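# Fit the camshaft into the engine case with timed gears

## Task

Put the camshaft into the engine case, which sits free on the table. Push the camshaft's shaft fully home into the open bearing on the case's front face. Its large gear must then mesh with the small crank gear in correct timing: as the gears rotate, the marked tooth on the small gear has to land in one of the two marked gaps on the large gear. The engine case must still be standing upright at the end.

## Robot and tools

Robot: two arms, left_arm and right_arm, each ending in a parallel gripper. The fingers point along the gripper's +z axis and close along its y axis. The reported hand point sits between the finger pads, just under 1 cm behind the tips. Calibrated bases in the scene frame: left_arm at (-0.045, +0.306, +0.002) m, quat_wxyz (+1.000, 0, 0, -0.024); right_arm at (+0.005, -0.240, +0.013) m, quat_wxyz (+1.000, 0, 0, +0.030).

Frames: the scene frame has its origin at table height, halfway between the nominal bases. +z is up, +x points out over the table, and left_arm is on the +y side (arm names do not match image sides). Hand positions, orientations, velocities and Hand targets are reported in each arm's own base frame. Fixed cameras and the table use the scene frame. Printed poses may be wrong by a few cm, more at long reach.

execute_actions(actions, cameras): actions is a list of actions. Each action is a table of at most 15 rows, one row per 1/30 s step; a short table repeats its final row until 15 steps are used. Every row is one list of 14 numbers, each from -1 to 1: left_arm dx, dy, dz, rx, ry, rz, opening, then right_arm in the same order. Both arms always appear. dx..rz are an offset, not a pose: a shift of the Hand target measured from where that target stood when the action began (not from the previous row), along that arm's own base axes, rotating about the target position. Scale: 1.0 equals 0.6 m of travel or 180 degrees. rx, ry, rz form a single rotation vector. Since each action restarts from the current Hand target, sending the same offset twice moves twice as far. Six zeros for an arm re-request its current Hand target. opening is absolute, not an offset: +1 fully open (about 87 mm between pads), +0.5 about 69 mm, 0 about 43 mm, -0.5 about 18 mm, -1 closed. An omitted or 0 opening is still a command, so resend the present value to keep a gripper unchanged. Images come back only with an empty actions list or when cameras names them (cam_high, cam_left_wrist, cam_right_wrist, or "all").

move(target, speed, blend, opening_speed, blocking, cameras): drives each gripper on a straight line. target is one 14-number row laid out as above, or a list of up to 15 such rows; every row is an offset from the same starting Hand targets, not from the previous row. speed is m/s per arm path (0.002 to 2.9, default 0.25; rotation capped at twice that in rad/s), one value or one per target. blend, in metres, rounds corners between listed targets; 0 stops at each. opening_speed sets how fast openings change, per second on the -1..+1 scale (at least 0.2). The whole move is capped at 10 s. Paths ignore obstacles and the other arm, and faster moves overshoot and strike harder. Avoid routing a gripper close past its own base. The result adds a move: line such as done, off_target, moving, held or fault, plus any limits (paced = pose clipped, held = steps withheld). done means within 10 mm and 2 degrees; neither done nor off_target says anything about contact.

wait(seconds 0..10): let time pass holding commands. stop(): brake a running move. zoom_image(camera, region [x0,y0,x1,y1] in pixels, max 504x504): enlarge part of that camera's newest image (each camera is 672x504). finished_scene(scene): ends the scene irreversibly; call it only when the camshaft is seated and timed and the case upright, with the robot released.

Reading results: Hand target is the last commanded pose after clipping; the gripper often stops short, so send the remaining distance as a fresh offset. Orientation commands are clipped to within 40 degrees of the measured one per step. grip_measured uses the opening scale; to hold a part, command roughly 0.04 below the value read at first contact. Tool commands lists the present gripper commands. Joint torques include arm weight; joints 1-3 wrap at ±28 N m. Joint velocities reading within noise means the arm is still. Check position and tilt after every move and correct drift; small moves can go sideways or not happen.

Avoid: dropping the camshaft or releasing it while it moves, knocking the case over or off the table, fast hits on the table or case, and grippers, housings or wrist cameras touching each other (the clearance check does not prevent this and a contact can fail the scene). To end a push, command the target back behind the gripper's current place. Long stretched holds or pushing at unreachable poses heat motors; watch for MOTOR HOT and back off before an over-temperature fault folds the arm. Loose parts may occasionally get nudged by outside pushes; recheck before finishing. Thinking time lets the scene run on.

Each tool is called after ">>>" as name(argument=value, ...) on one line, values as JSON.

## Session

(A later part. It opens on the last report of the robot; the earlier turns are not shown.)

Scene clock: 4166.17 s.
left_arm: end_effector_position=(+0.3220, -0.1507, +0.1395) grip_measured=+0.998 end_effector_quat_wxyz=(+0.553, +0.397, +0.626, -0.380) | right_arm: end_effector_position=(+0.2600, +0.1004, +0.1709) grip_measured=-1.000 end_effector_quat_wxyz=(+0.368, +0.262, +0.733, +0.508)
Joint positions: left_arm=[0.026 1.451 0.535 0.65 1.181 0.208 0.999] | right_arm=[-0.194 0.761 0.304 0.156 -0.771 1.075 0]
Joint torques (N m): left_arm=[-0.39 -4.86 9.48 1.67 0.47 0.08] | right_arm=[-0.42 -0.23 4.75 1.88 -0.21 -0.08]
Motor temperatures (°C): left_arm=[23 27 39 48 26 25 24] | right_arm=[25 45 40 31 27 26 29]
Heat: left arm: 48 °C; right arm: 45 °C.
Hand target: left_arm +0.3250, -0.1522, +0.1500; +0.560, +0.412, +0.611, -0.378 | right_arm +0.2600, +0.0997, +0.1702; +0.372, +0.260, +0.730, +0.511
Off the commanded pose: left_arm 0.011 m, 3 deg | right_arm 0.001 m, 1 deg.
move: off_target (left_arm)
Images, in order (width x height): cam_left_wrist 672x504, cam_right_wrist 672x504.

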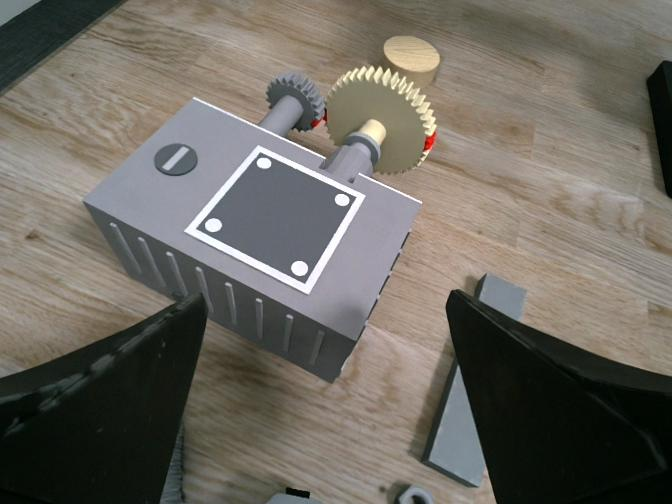

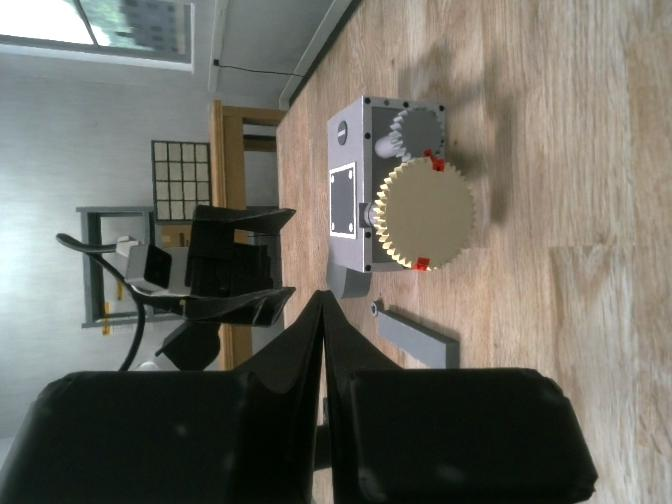

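>>> move(target=[0,0,0,0,0,0,1,0.12,0.08,-0.148,0,0,0,-1], speed=0.15, cameras=["cam_right_wrist"])

Scene clock: 4175.20 s.
left_arm: end_effector_position=(+0.3220, -0.1507, +0.1395) grip_measured=+0.998 end_effector_quat_wxyz=(+0.553, +0.397, +0.626, -0.380) | right_arm: end_effector_position=(+0.3274, +0.1463, +0.0761) grip_measured=-1.000 end_effector_quat_wxyz=(+0.361, +0.265, +0.736, +0.507)
Joint positions: left_arm=[0.026 1.451 0.535 0.65 1.181 0.208 0.999] | right_arm=[0.081 1.647 0.248 1.14 -0.511 1.168 0]
Joint torques (N m): left_arm=[-0.4 -4.86 9.48 1.66 0.47 0.09] | right_arm=[0.83 -3.63 3.95 1.95 0.07 -0.09]
Heat: left arm: 48 °C; right arm: 43 °C.
Hand target: left_arm +0.3250, -0.1522, +0.1500; +0.560, +0.412, +0.611, -0.378 | right_arm +0.3320, +0.1477, +0.0814; +0.372, +0.260, +0.730, +0.511
Off the commanded pose: left_arm 0.011 m, 3 deg | right_arm 0.007 m, 2 deg.
move: off_target (left_arm)
Images, in order (width x height): cam_right_wrist 672x504.

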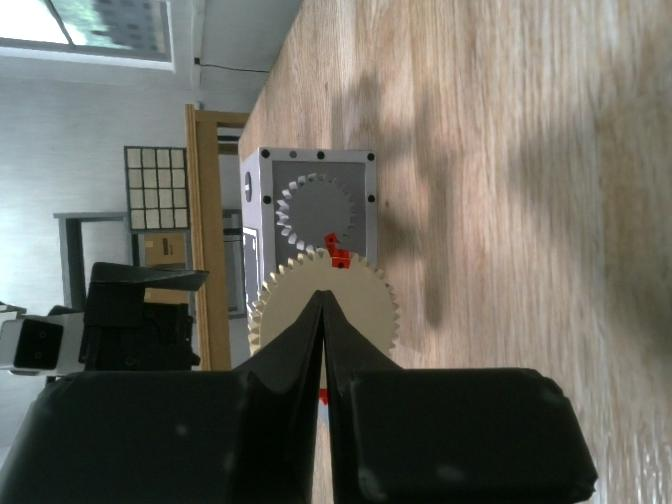

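>>> zoom_image(camera="cam_right_wrist", region=[290, 210, 390, 290])

>>> zoom_image(camera="cam_right_wrist", region=[235, 140, 415, 300])

Scaled by 5.040 from the camera's 672x504 image, which has a finer 960x720 frame.

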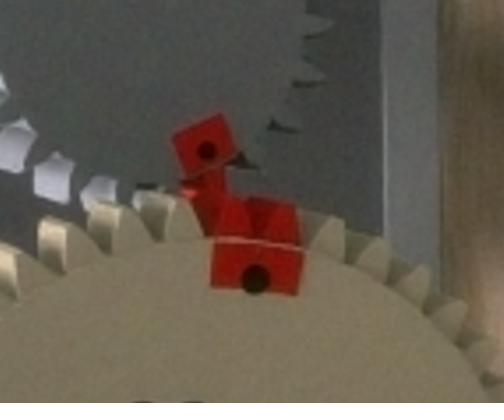

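Scaled by 2.800 from the camera's 672x504 image, which has a finer 960x720 frame.

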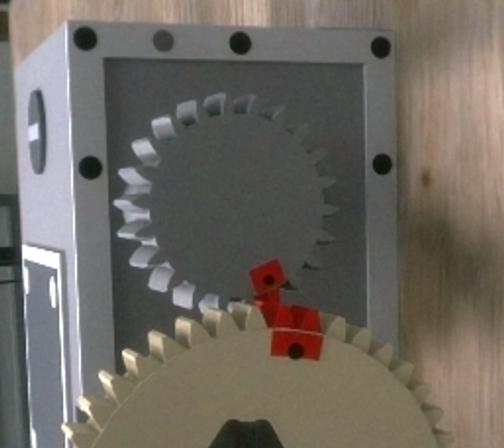

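>>> move(target=[0,0,0,0,0,0,1,-0.015,0.058,0.004,0,0,0,-1], speed=0.08, cameras=["cam_right_wrist","cam_left_wrist"])

Scene clock: 4205.43 s.
left_arm: end_effector_position=(+0.3220, -0.1507, +0.1395) grip_measured=+0.998 end_effector_quat_wxyz=(+0.553, +0.397, +0.626, -0.380) | right_arm: end_effector_position=(+0.3214, +0.1812, +0.0756) grip_measured=-1.000 end_effector_quat_wxyz=(+0.360, +0.265, +0.739, +0.505)
Joint positions: left_arm=[0.026 1.451 0.535 0.65 1.181 0.208 0.999] | right_arm=[0.249 1.647 0.248 1.151 -0.348 1.209 0]
Joint torques (N m): left_arm=[-0.39 -4.85 9.48 1.66 0.47 0.08] | right_arm=[0.87 -5.35 3.15 2 0.11 -0.09]
Motor temperatures (°C): left_arm=[23 27 39 46 26 25 24] | right_arm=[25 39 38 35 27 26 28]
Heat: left arm: 46 °C; right arm: 39 °C.
Hand target: left_arm +0.3250, -0.1522, +0.1500; +0.560, +0.412, +0.611, -0.378 | right_arm +0.3230, +0.1824, +0.0839; +0.372, +0.260, +0.730, +0.511
Off the commanded pose: left_arm 0.011 m, 3 deg | right_arm 0.008 m, 2 deg.
move: off_target (left_arm)
Images, in order (width x height): cam_left_wrist 672x504, cam_right_wrist 672x504.

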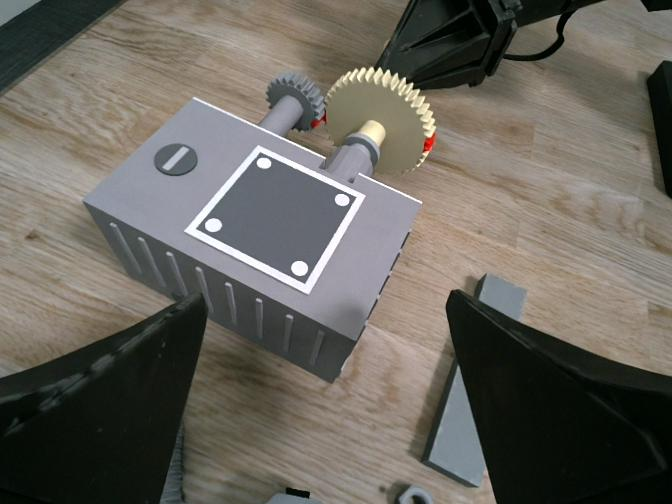

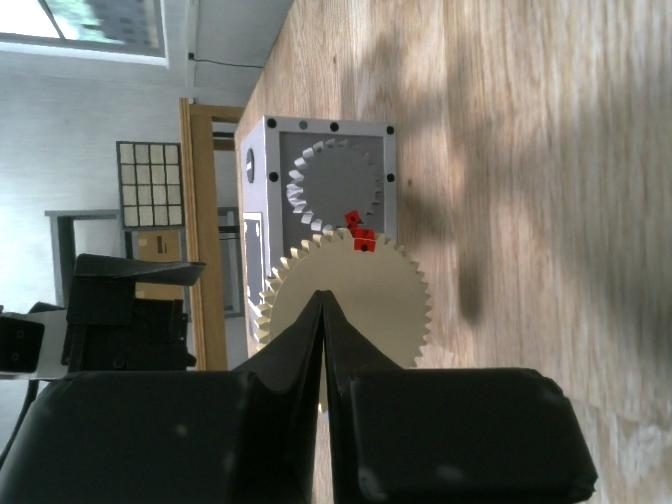

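>>> zoom_image(camera="cam_right_wrist", region=[310, 185, 410, 265])

>>> move(target=[0,0,0,0,0,0,1,-0.02,0.012,0.0,0,0,0,-1], speed=0.05, cameras=["cam_right_wrist","cam_left_wrist"])

>>> zoom_image(camera="cam_right_wrist", region=[310, 185, 410, 265])

Scaled by 5.040 from the camera's 672x504 image, which has a finer 960x720 frame.

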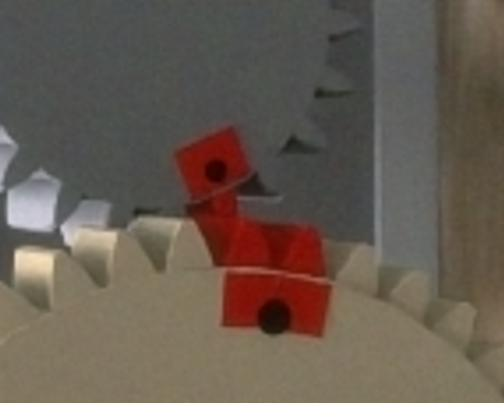

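Scene clock: 4210.77 s.
left_arm: end_effector_position=(+0.3220, -0.1507, +0.1395) grip_measured=+0.998 end_effector_quat_wxyz=(+0.553, +0.397, +0.626, -0.380) | right_arm: end_effector_position=(+0.3121, +0.1875, +0.0745) grip_measured=-1.000 end_effector_quat_wxyz=(+0.362, +0.267, +0.739, +0.502)
Joint positions: left_arm=[0.026 1.451 0.535 0.65 1.181 0.208 0.999] | right_arm=[0.296 1.625 0.217 1.159 -0.295 1.219 0]
Joint torques (N m): left_arm=[-0.4 -4.85 9.48 1.66 0.47 0.09] | right_arm=[1.07 -5.78 2.62 2.02 0.07 -0.07]
Heat: left arm: 46 °C; right arm: 38 °C.
Hand target: left_arm +0.3250, -0.1522, +0.1500; +0.560, +0.412, +0.611, -0.378 | right_arm +0.3110, +0.1897, +0.0839; +0.372, +0.260, +0.730, +0.511
Off the commanded pose: left_arm 0.011 m, 3 deg | right_arm 0.010 m, 2 deg.
move: off_target (left_arm)
Images, in order (width x height): cam_left_wrist 672x504, cam_right_wrist 672x504.

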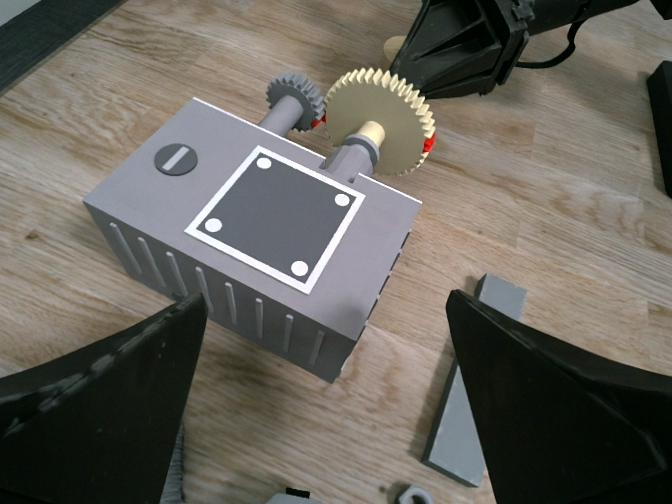

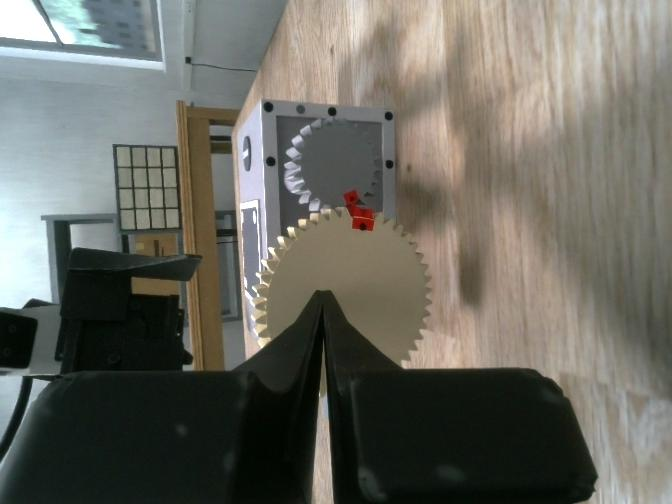

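Scaled by 5.040 from the camera's 672x504 image, which has a finer 960x720 frame.

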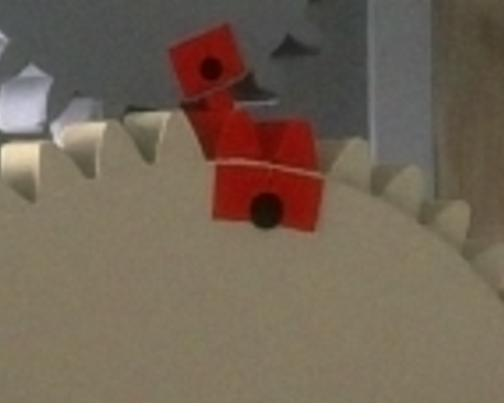

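>>> zoom_image(camera="cam_right_wrist", region=[220, 80, 320, 200])

>>> zoom_image(camera="cam_right_wrist", region=[220, 280, 300, 380])

Scaled by 4.200 from the camera's 672x504 image, which has a finer 960x720 frame.

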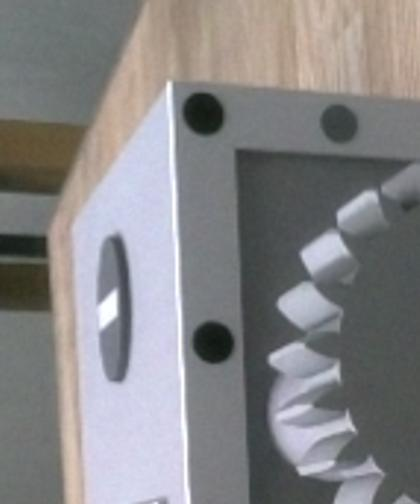

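Scaled by 5.040 from the camera's 672x504 image, which has a finer 960x720 frame.

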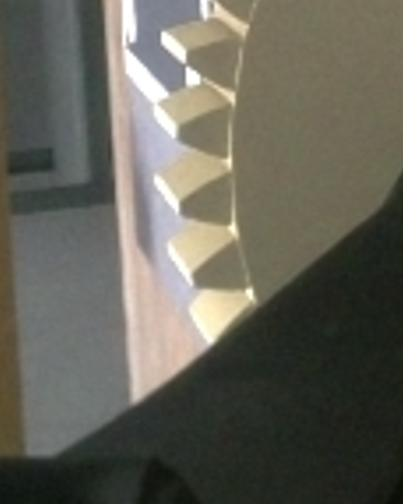

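>>> move(target=[0,0,0,0,0,0,1,0.035,-0.03,-0.02,0.08,0,0,-1], speed=0.08, cameras=["cam_right_wrist"])

>>> zoom_image(camera="cam_right_wrist", region=[280, 180, 400, 280])

Scene clock: 4265.73 s.
left_arm: end_effector_position=(+0.3220, -0.1507, +0.1395) grip_measured=+0.998 end_effector_quat_wxyz=(+0.553, +0.397, +0.626, -0.380) | right_arm: end_effector_position=(+0.3249, +0.1718, +0.0570) grip_measured=-1.000 end_effector_quat_wxyz=(+0.302, +0.325, +0.697, +0.563)
Joint positions: left_arm=[0.026 1.451 0.535 0.65 1.181 0.208 0.999] | right_arm=[0.166 1.959 0.237 1.516 -0.466 1.421 0]
Joint torques (N m): left_arm=[-0.4 -4.85 9.48 1.67 0.47 0.08] | right_arm=[-0.44 -4.62 2.99 2.36 -0.08 -0.08]
Motor temperatures (°C): left_arm=[23 27 40 44 26 25 24] | right_arm=[25 37 37 40 27 26 28]
Heat: left arm: 44 °C; right arm: 40 °C.
Hand target: left_arm +0.3250, -0.1522, +0.1500; +0.560, +0.412, +0.611, -0.378 | right_arm +0.3320, +0.1716, +0.0718; +0.336, +0.304, +0.661, +0.598
Off the commanded pose: left_arm 0.011 m, 3 deg | right_arm 0.017 m, 7 deg.
joint sent to its limit (right arm) — joint 4 (wrist pitch), upper limit. The joint targets are off in orientation, not in position.
move: off_target (left_arm, right_arm)
Images, in order (width x height): cam_right_wrist 672x504.

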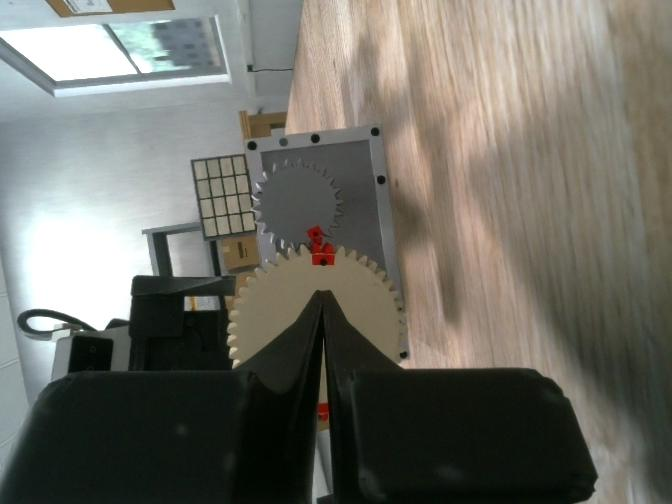

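Scaled by 4.200 from the camera's 672x504 image, which has a finer 960x720 frame.

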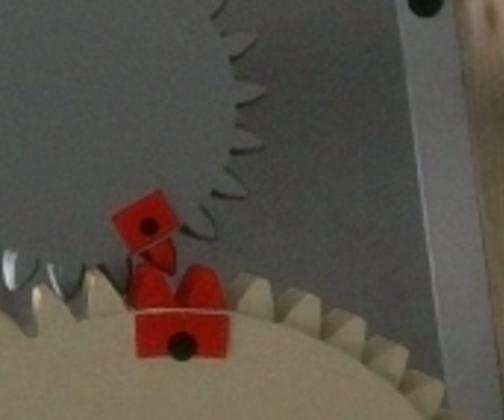

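>>> move(target=[[0,0,0,0,0,0,1,-0.137,-0.117,0.167,0,0,0,-1],[0,0,0,0,0,0,1,-0.03,0.08,0.197,-0.4376,0.189,0.151,-1]], speed=[0.15,0.2], blend=[0.02,0], cameras=["cam_right_wrist","cam_left_wrist"])

Scene clock: 4309.93 s.
left_arm: end_effector_position=(+0.3220, -0.1507, +0.1395) grip_measured=+0.998 end_effector_quat_wxyz=(+0.553, +0.397, +0.626, -0.380) | right_arm: end_effector_position=(+0.3121, +0.2185, +0.1863) grip_measured=-1.000 end_effector_quat_wxyz=(+0.116, +0.031, +0.993, +0.007)
Joint positions: left_arm=[0.026 1.451 0.535 0.65 1.181 0.208 0.999] | right_arm=[0.603 1.985 2.085 -1.473 0.126 0.652 0]
Joint torques (N m): left_arm=[-0.4 -4.85 9.48 1.67 0.47 0.08] | right_arm=[0.66 -8.03 6.82 0.48 0.26 -0.1]
Heat: left arm: 43 °C; right arm: 44 °C.
Hand target: left_arm +0.3250, -0.1522, +0.1500; +0.560, +0.412, +0.611, -0.378 | right_arm +0.3141, +0.2196, +0.1901; +0.122, +0.026, +0.992, +0.005
Off the commanded pose: left_arm 0.011 m, 3 deg | right_arm 0.004 m, 1 deg.
move: off_target (left_arm)
Images, in order (width x height): cam_left_wrist 672x504, cam_right_wrist 672x504.

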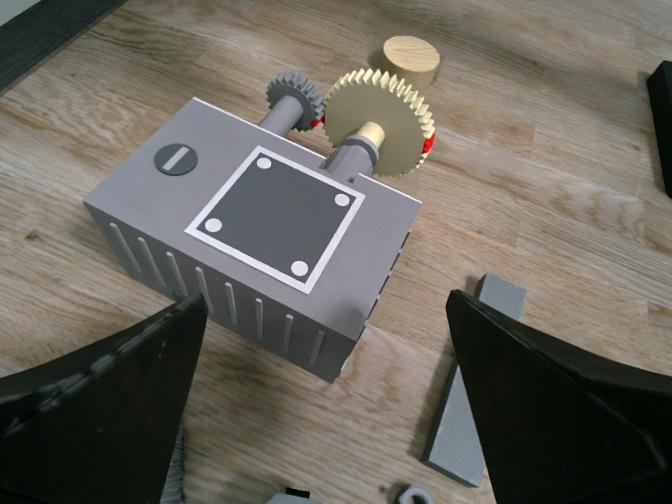

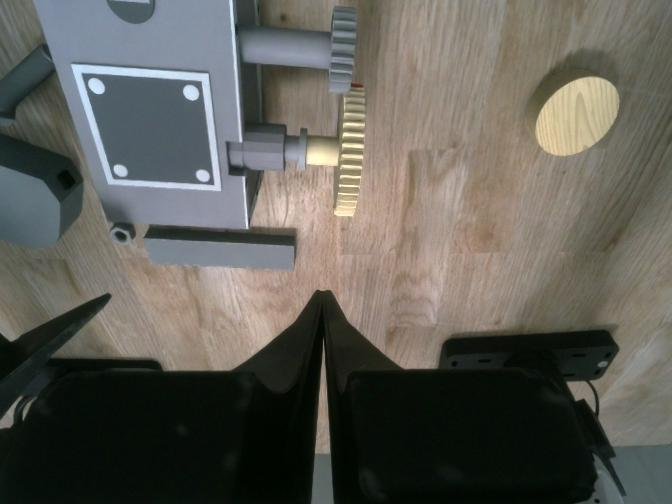

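>>> move(target=[[0,0,0,0,0,0,1,0.083,-0.0143,-0.08,0,0,0,-1],[0,0,0,0,0,0,1,0.083,-0.0143,-0.125,0,0,0,-1]], speed=[0.15,0.06], cameras=["cam_right_wrist","cam_left_wrist"])

Scene clock: 4321.03 s.
left_arm: end_effector_position=(+0.3220, -0.1507, +0.1395) grip_measured=+0.998 end_effector_quat_wxyz=(+0.553, +0.397, +0.626, -0.380) | right_arm: end_effector_position=(+0.3618, +0.2102, +0.1108) grip_measured=-1.000 end_effector_quat_wxyz=(+0.113, +0.027, +0.993, -0.004)
Joint positions: left_arm=[0.026 1.451 0.535 0.65 1.181 0.208 0.999] | right_arm=[0.525 2.106 1.959 -1.235 0.125 0.569 0]
Joint torques (N m): left_arm=[-0.39 -4.85 9.48 1.66 0.47 0.08] | right_arm=[-0.05 -11.73 4.05 0.76 0.08 -0.1]
Heat: left arm: 42 °C; right arm: 41 °C.
Hand target: left_arm +0.3250, -0.1522, +0.1500; +0.560, +0.412, +0.611, -0.378 | right_arm +0.3638, +0.2110, +0.1151; +0.122, +0.026, +0.992, +0.005
Off the commanded pose: left_arm 0.011 m, 3 deg | right_arm 0.005 m, 2 deg.
move: off_target (left_arm)
Images, in order (width x height): cam_left_wrist 672x504, cam_right_wrist 672x504.

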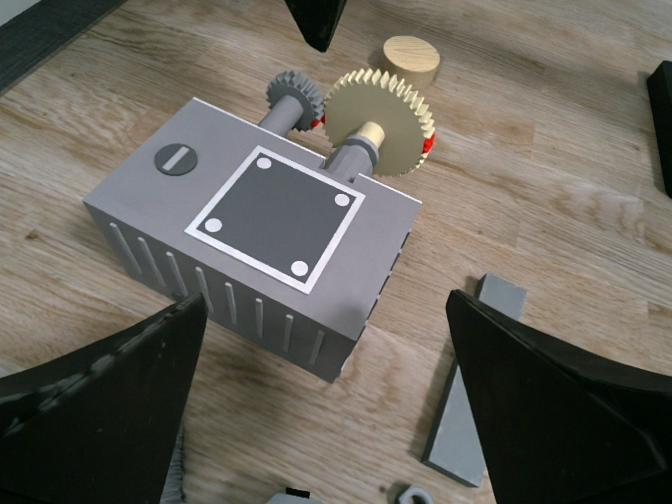

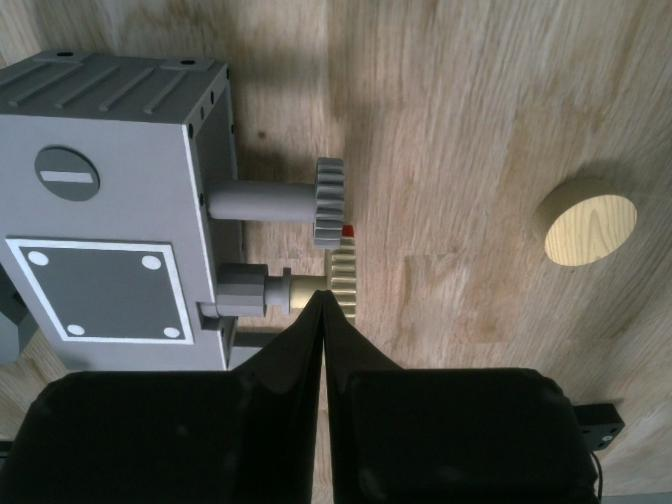

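>>> move(target=[[0,0,0,0,0,0,1,0.024,-0.003,0.0,0,0,0,-1],[0,0,0,0,0,0,1,0.024,-0.003,-0.02,0,0,0,-1]], speed=[0.08,0.03], cameras=["cam_right_wrist","cam_left_wrist"])

>>> zoom_image(camera="cam_left_wrist", region=[255, 50, 365, 145])

Scene clock: 4328.77 s.
left_arm: end_effector_position=(+0.3220, -0.1507, +0.1395) grip_measured=+0.998 end_effector_quat_wxyz=(+0.553, +0.397, +0.626, -0.380) | right_arm: end_effector_position=(+0.3755, +0.2094, +0.1078) grip_measured=-1.000 end_effector_quat_wxyz=(+0.122, +0.027, +0.992, +0.002)
Joint positions: left_arm=[0.026 1.451 0.535 0.65 1.181 0.208 0.999] | right_arm=[0.508 2.132 1.985 -1.211 0.121 0.548 0]
Joint torques (N m): left_arm=[-0.39 -4.85 9.48 1.67 0.47 0.08] | right_arm=[-0.29 -9.78 4.11 0.8 0.07 -0.11]
Heat: left arm: 42 °C; right arm: 39 °C.
Hand target: left_arm +0.3250, -0.1522, +0.1500; +0.560, +0.412, +0.611, -0.378 | right_arm +0.3782, +0.2093, +0.1031; +0.122, +0.026, +0.992, +0.005
Off the commanded pose: left_arm 0.011 m, 3 deg | right_arm 0.005 m, 0 deg.
move: off_target (left_arm)
Images, in order (width x height): cam_left_wrist 672x504, cam_right_wrist 672x504.

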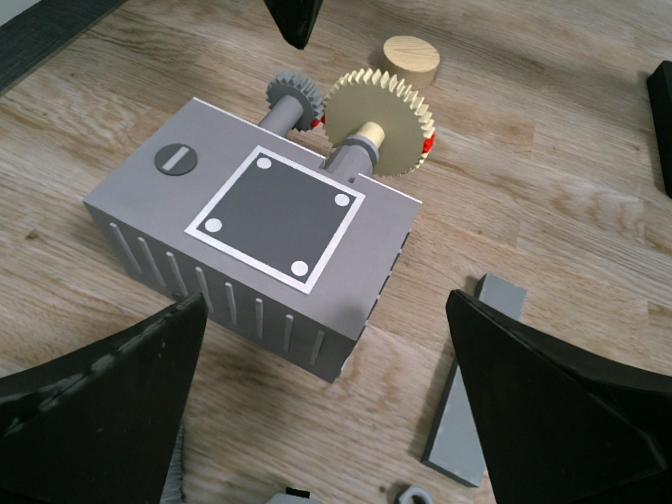

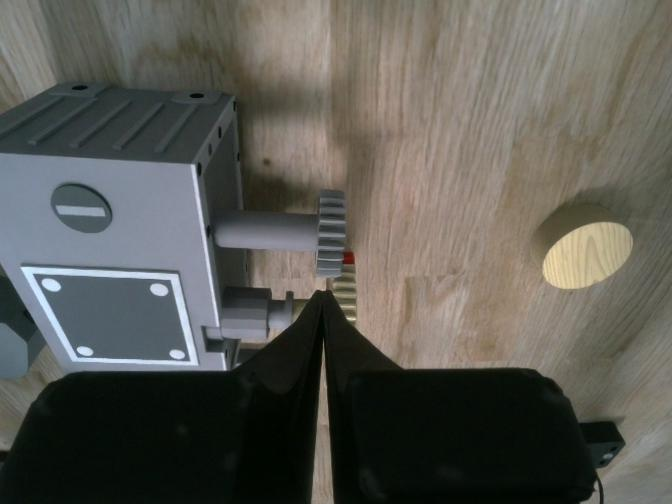

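Scaled by 4.582 from the camera's 672x504 image, which has a finer 960x720 frame.

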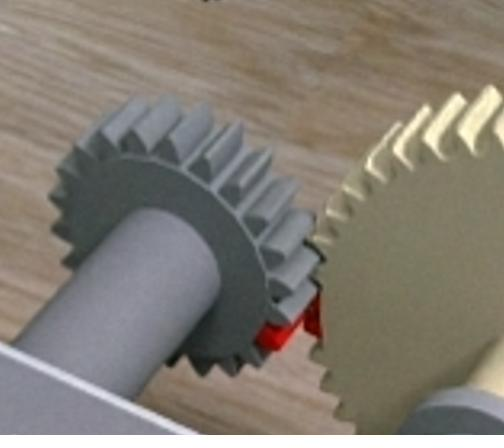

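>>> move(target=[0,0,0,0,0,0,1,-0.001,0,-0.016,0,0,0,-1], speed=0.03, cameras=["cam_right_wrist","cam_left_wrist"])

>>> zoom_image(camera="cam_left_wrist", region=[255, 50, 365, 145])

Scene clock: 4334.10 s.
left_arm: end_effector_position=(+0.3220, -0.1507, +0.1395) grip_measured=+0.998 end_effector_quat_wxyz=(+0.553, +0.397, +0.626, -0.380) | right_arm: end_effector_position=(+0.3751, +0.2092, +0.0963) grip_measured=-1.000 end_effector_quat_wxyz=(+0.120, +0.026, +0.992, +0.000)
Joint positions: left_arm=[0.026 1.451 0.535 0.65 1.181 0.208 0.999] | right_arm=[0.508 2.132 1.939 -1.17 0.121 0.548 0]
Joint torques (N m): left_arm=[-0.39 -4.86 9.47 1.67 0.47 0.08] | right_arm=[-0.25 -10.3 4.1 0.8 0.08 -0.1]
Heat: left arm: 42 °C; right arm: 39 °C.
Hand target: left_arm +0.3250, -0.1522, +0.1500; +0.560, +0.412, +0.611, -0.378 | right_arm +0.3776, +0.2092, +0.0934; +0.122, +0.026, +0.992, +0.005
Off the commanded pose: left_arm 0.011 m, 3 deg | right_arm 0.004 m, 1 deg.
move: off_target (left_arm)
Images, in order (width x height): cam_left_wrist 672x504, cam_right_wrist 672x504.

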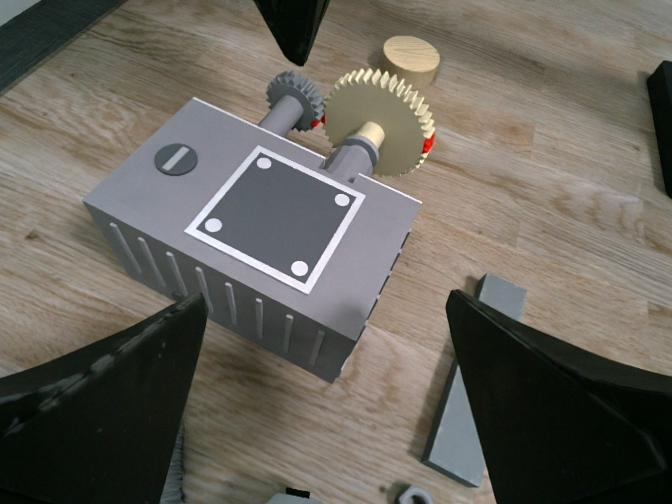

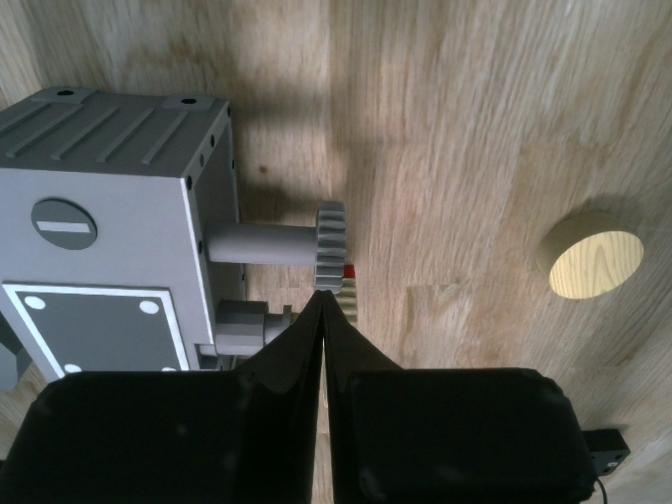

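Scaled by 4.582 from the camera's 672x504 image, which has a finer 960x720 frame.

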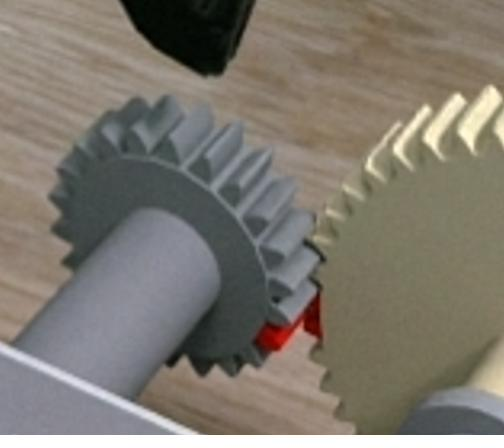

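>>> move(target=[0,0,0,0,0,0,1,-0.001,0,-0.013,0,0,0,-1], speed=0.03, cameras=["cam_left_wrist"])

>>> zoom_image(camera="cam_left_wrist", region=[255, 50, 365, 145])

Scene clock: 4340.60 s.
left_arm: end_effector_position=(+0.3220, -0.1507, +0.1395) grip_measured=+0.998 end_effector_quat_wxyz=(+0.553, +0.397, +0.626, -0.380) | right_arm: end_effector_position=(+0.3747, +0.2090, +0.0873) grip_measured=-1.000 end_effector_quat_wxyz=(+0.118, +0.026, +0.993, +0.000)
Joint positions: left_arm=[0.026 1.451 0.535 0.65 1.181 0.208 0.999] | right_arm=[0.508 2.132 1.904 -1.138 0.121 0.548 0]
Joint torques (N m): left_arm=[-0.39 -4.85 9.48 1.67 0.47 0.08] | right_arm=[-0.2 -10.59 4.11 0.79 0.07 -0.09]
Heat: left arm: 42 °C; right arm: 40 °C.
Hand target: left_arm +0.3250, -0.1522, +0.1500; +0.560, +0.412, +0.611, -0.378 | right_arm +0.3770, +0.2092, +0.0856; +0.122, +0.026, +0.992, +0.005
Off the commanded pose: left_arm 0.011 m, 3 deg | right_arm 0.003 m, 1 deg.
move: off_target (left_arm)
Images, in order (width x height): cam_left_wrist 672x504.

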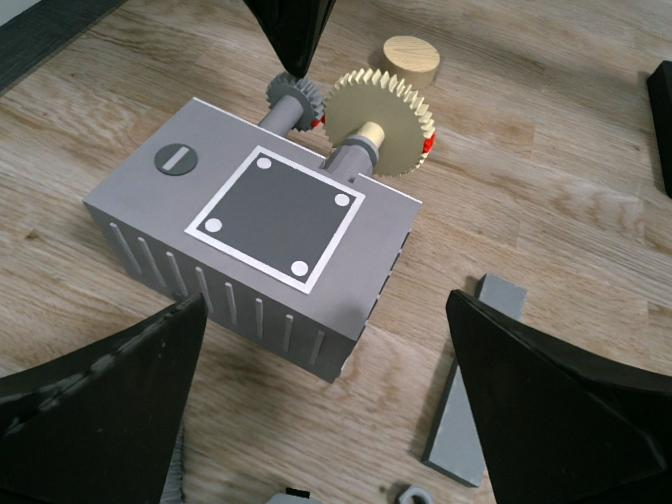

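Scaled by 4.582 from the camera's 672x504 image, which has a finer 960x720 frame.

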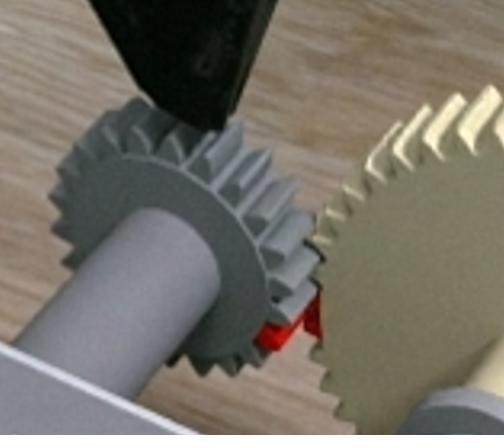

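>>> move(target=[0,0,0,0,0,0,1,-0.001,0,-0.006,0,0,0,-1], speed=0.03, cameras=["cam_left_wrist","cam_right_wrist"])

>>> zoom_image(camera="cam_left_wrist", region=[255, 50, 365, 145])

>>> zoom_image(camera="cam_right_wrist", region=[270, 200, 400, 320])

Scene clock: 4348.10 s.
left_arm: end_effector_position=(+0.3220, -0.1507, +0.1395) grip_measured=+0.998 end_effector_quat_wxyz=(+0.553, +0.397, +0.626, -0.380) | right_arm: end_effector_position=(+0.3739, +0.2087, +0.0844) grip_measured=-1.000 end_effector_quat_wxyz=(+0.117, +0.026, +0.993, -0.001)
Joint positions: left_arm=[0.026 1.451 0.535 0.65 1.181 0.208 0.999] | right_arm=[0.508 2.132 1.893 -1.129 0.12 0.548 0]
Joint torques (N m): left_arm=[-0.39 -4.86 9.47 1.66 0.47 0.08] | right_arm=[-0.1 -10.76 3.62 0.85 0.08 -0.09]
Heat: left arm: 42 °C; right arm: 41 °C.
Hand target: left_arm +0.3250, -0.1522, +0.1500; +0.560, +0.412, +0.611, -0.378 | right_arm +0.3764, +0.2093, +0.0820; +0.122, +0.026, +0.992, +0.005
Off the commanded pose: left_arm 0.011 m, 3 deg | right_arm 0.003 m, 1 deg.
move: off_target (left_arm)
Images, in order (width x height): cam_left_wrist 672x504, cam_right_wrist 672x504.

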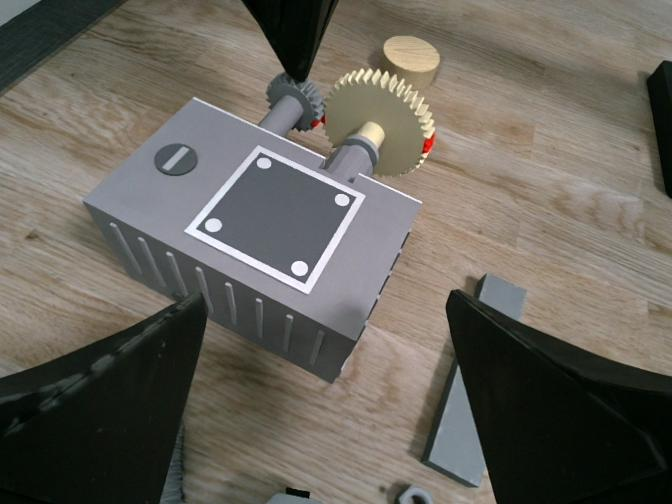

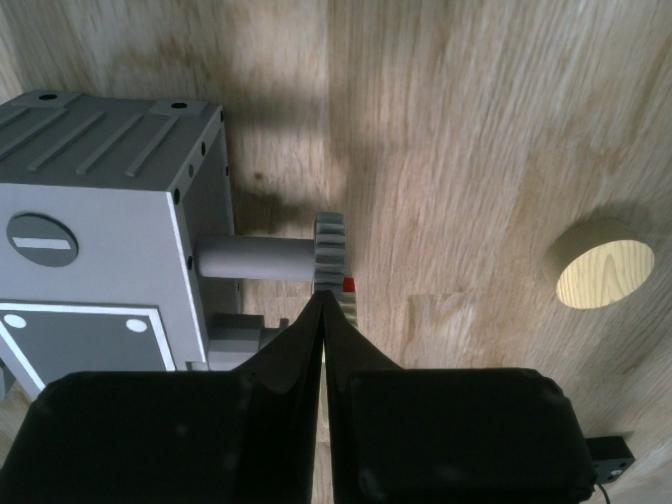

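Scaled by 4.582 from the camera's 672x504 image, which has a finer 960x720 frame.

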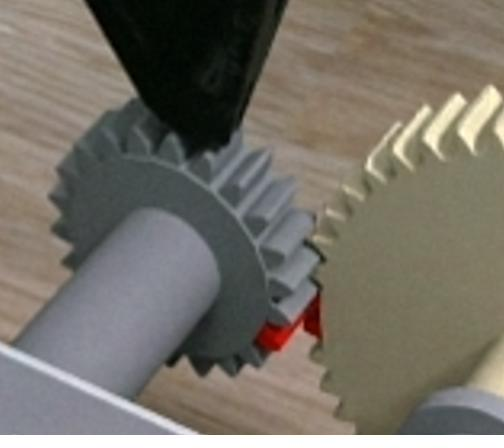

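Scaled by 3.877 from the camera's 672x504 image, which has a finer 960x720 frame.

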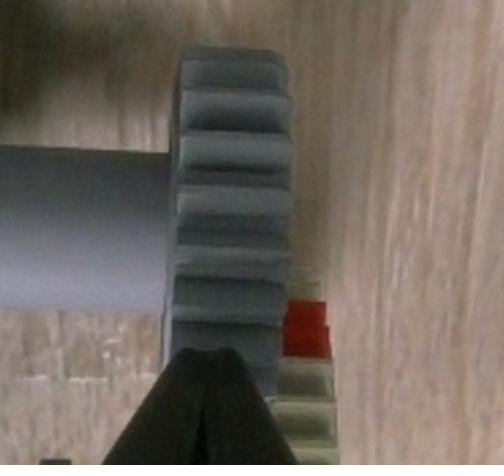

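>>> move(target=[0,0,0,0,0,0,1,0.015,0,0.002,0,0,0,-1], speed=0.03, cameras=["cam_left_wrist","cam_right_wrist"])

>>> zoom_image(camera="cam_left_wrist", region=[255, 50, 365, 145])

>>> zoom_image(camera="cam_right_wrist", region=[270, 200, 400, 320])

Scene clock: 4362.80 s.
left_arm: end_effector_position=(+0.3220, -0.1507, +0.1395) grip_measured=+0.998 end_effector_quat_wxyz=(+0.553, +0.397, +0.626, -0.380) | right_arm: end_effector_position=(+0.3773, +0.2084, +0.0843) grip_measured=-1.000 end_effector_quat_wxyz=(+0.117, +0.024, +0.993, +0.001)
Joint positions: left_arm=[0.026 1.451 0.535 0.65 1.181 0.208 0.999] | right_arm=[0.502 2.142 1.908 -1.132 0.116 0.54 0]
Joint torques (N m): left_arm=[-0.4 -4.85 9.48 1.67 0.47 0.08] | right_arm=[-0.58 -8.65 6.83 0.68 0.09 -0.11]
Motor temperatures (°C): left_arm=[23 27 41 41 26 25 24] | right_arm=[25 43 37 37 27 26 28]
Heat: left arm: 41 °C; right arm: 43 °C.
Hand target: left_arm +0.3250, -0.1522, +0.1500; +0.560, +0.412, +0.611, -0.378 | right_arm +0.3854, +0.2093, +0.0833; +0.122, +0.026, +0.992, +0.005
Off the commanded pose: left_arm 0.011 m, 3 deg | right_arm 0.008 m, 1 deg.
move: off_target (left_arm)
Images, in order (width x height): cam_left_wrist 672x504, cam_right_wrist 672x504.

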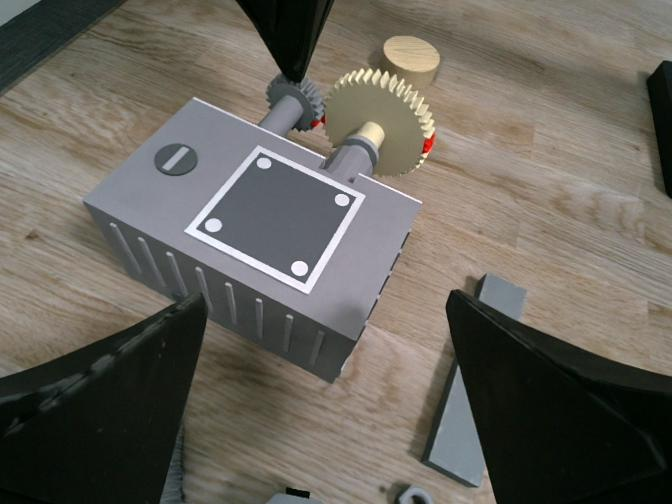

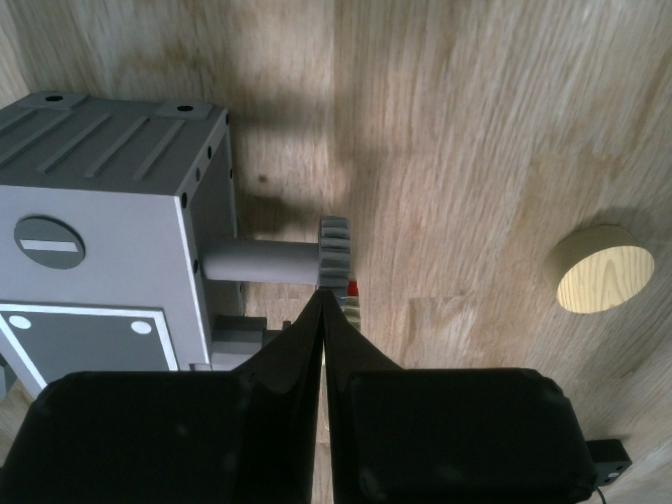

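Scaled by 4.582 from the camera's 672x504 image, which has a finer 960x720 frame.

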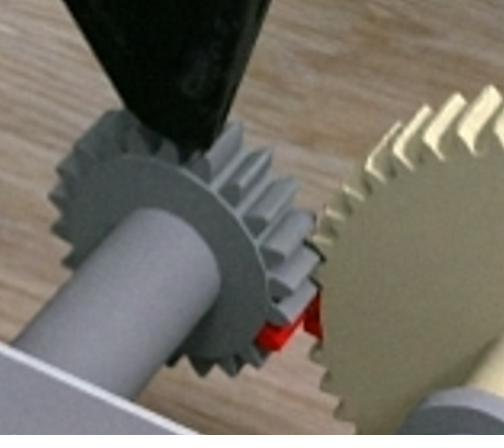

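Scaled by 3.877 from the camera's 672x504 image, which has a finer 960x720 frame.

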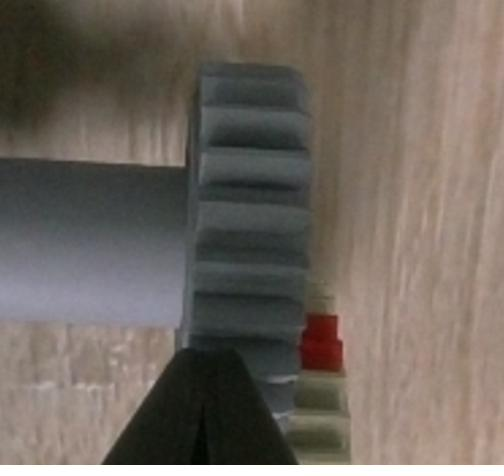

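>>> move(target=[0,0,0,0,0,0,1,0.012,0,-0.003,0,0,0,-1], speed=0.03, cameras=["cam_left_wrist","cam_right_wrist"])

>>> zoom_image(camera="cam_left_wrist", region=[255, 50, 365, 145])

>>> zoom_image(camera="cam_right_wrist", region=[270, 200, 400, 320])

Scene clock: 4368.60 s.
left_arm: end_effector_position=(+0.3220, -0.1507, +0.1395) grip_measured=+0.998 end_effector_quat_wxyz=(+0.553, +0.397, +0.626, -0.380) | right_arm: end_effector_position=(+0.3843, +0.2096, +0.0836) grip_measured=-1.000 end_effector_quat_wxyz=(+0.116, +0.025, +0.993, +0.005)
Joint positions: left_arm=[0.026 1.451 0.535 0.65 1.181 0.208 0.999] | right_arm=[0.494 2.17 1.95 -1.142 0.107 0.533 0]
Joint torques (N m): left_arm=[-0.39 -4.85 9.48 1.67 0.47 0.08] | right_arm=[-0.49 -8.79 6.64 0.7 0.18 -0.1]
Heat: left arm: 41 °C; right arm: 42 °C.
Hand target: left_arm +0.3250, -0.1522, +0.1500; +0.560, +0.412, +0.611, -0.378 | right_arm +0.3925, +0.2093, +0.0814; +0.122, +0.026, +0.992, +0.005
Off the commanded pose: left_arm 0.011 m, 3 deg | right_arm 0.009 m, 1 deg.
move: off_target (left_arm)
Images, in order (width x height): cam_left_wrist 672x504, cam_right_wrist 672x504.

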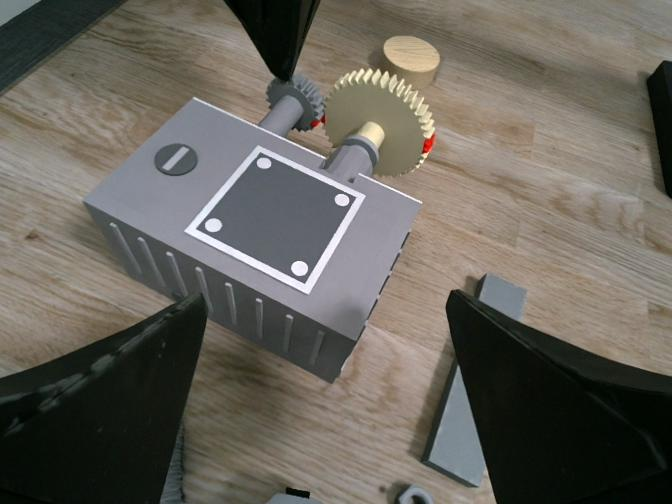

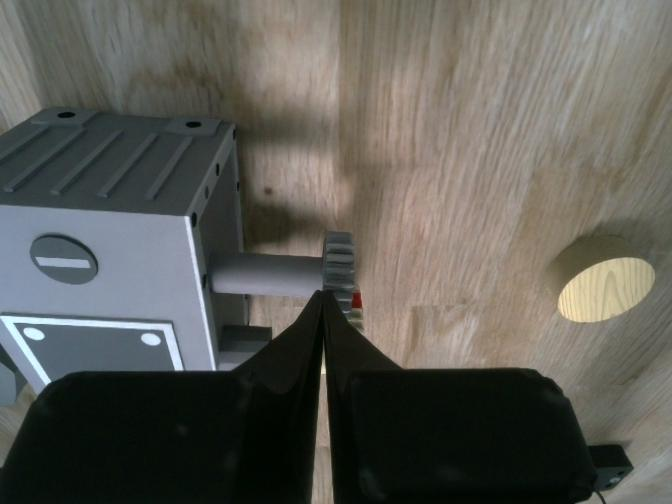

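Scaled by 4.582 from the camera's 672x504 image, which has a finer 960x720 frame.

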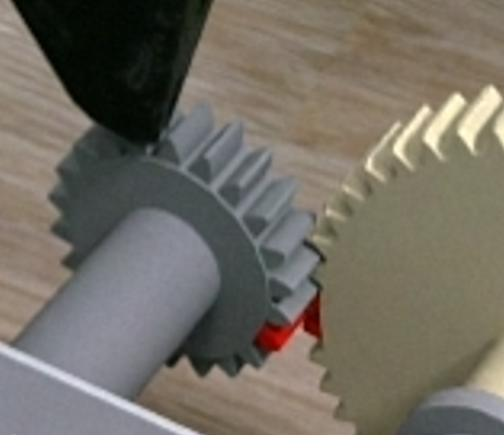

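Scaled by 3.877 from the camera's 672x504 image, which has a finer 960x720 frame.

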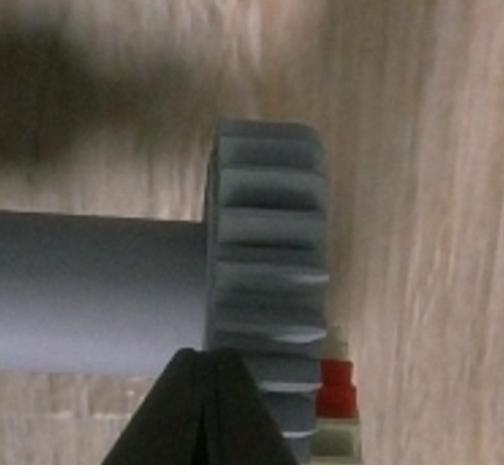

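>>> move(target=[0,0,0,0,0,0,1,-0.004,0,-0.012,0,0,0,-1], speed=0.02, cameras=["cam_left_wrist","cam_right_wrist"])

>>> zoom_image(camera="cam_left_wrist", region=[255, 50, 365, 145])

>>> zoom_image(camera="cam_right_wrist", region=[270, 200, 400, 320])

Scene clock: 4374.90 s.
left_arm: end_effector_position=(+0.3220, -0.1507, +0.1395) grip_measured=+0.998 end_effector_quat_wxyz=(+0.553, +0.397, +0.626, -0.380) | right_arm: end_effector_position=(+0.3846, +0.2098, +0.0836) grip_measured=-1.000 end_effector_quat_wxyz=(+0.117, +0.025, +0.993, +0.005)
Joint positions: left_arm=[0.026 1.451 0.535 0.65 1.181 0.208 0.999] | right_arm=[0.494 2.17 1.95 -1.141 0.107 0.533 0]
Joint torques (N m): left_arm=[-0.39 -4.85 9.5 1.67 0.47 0.08] | right_arm=[-0.25 -9.66 3.4 0.98 0.18 -0.08]
Heat: left arm: 41 °C; right arm: 42 °C.
Hand target: left_arm +0.3250, -0.1522, +0.1500; +0.560, +0.412, +0.611, -0.378 | right_arm +0.3901, +0.2093, +0.0742; +0.122, +0.026, +0.992, +0.005
Off the commanded pose: left_arm 0.011 m, 3 deg | right_arm 0.011 m, 1 deg.
move: off_target (left_arm, right_arm)
Images, in order (width x height): cam_left_wrist 672x504, cam_right_wrist 672x504.

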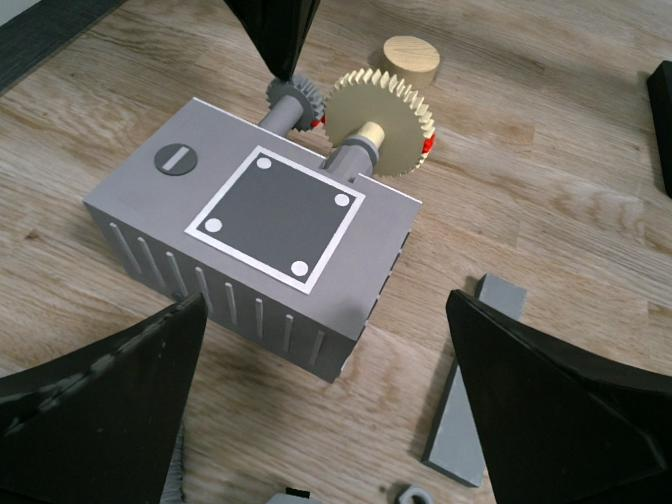

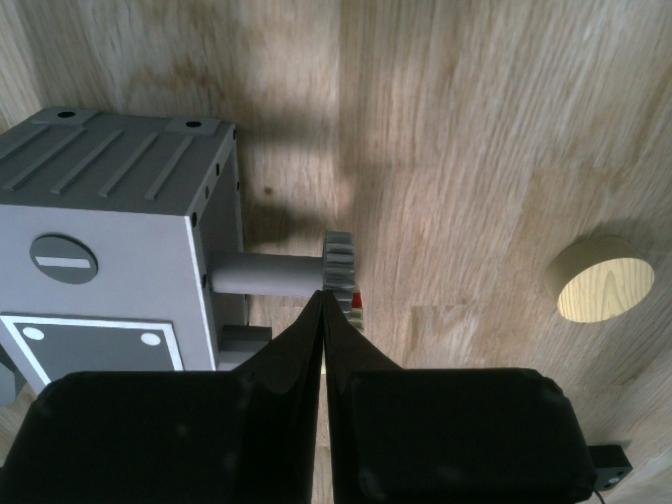

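Scaled by 4.582 from the camera's 672x504 image, which has a finer 960x720 frame.

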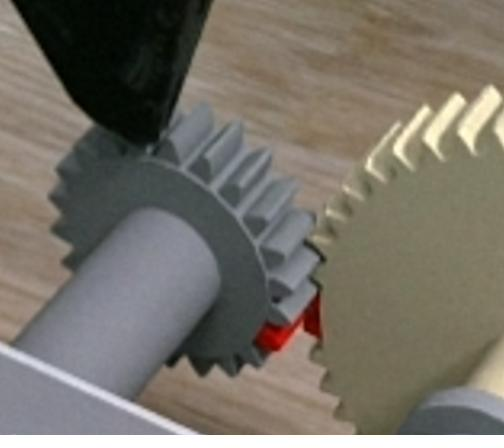

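Scaled by 3.877 from the camera's 672x504 image, which has a finer 960x720 frame.

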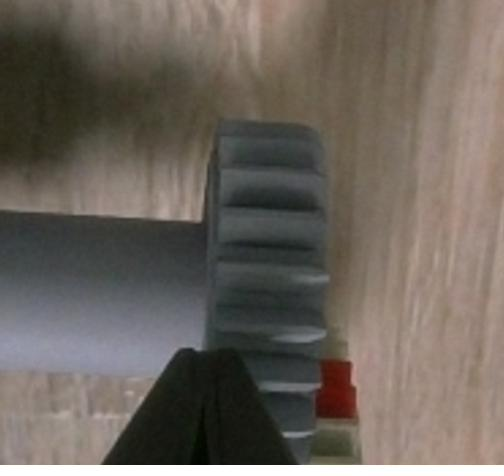

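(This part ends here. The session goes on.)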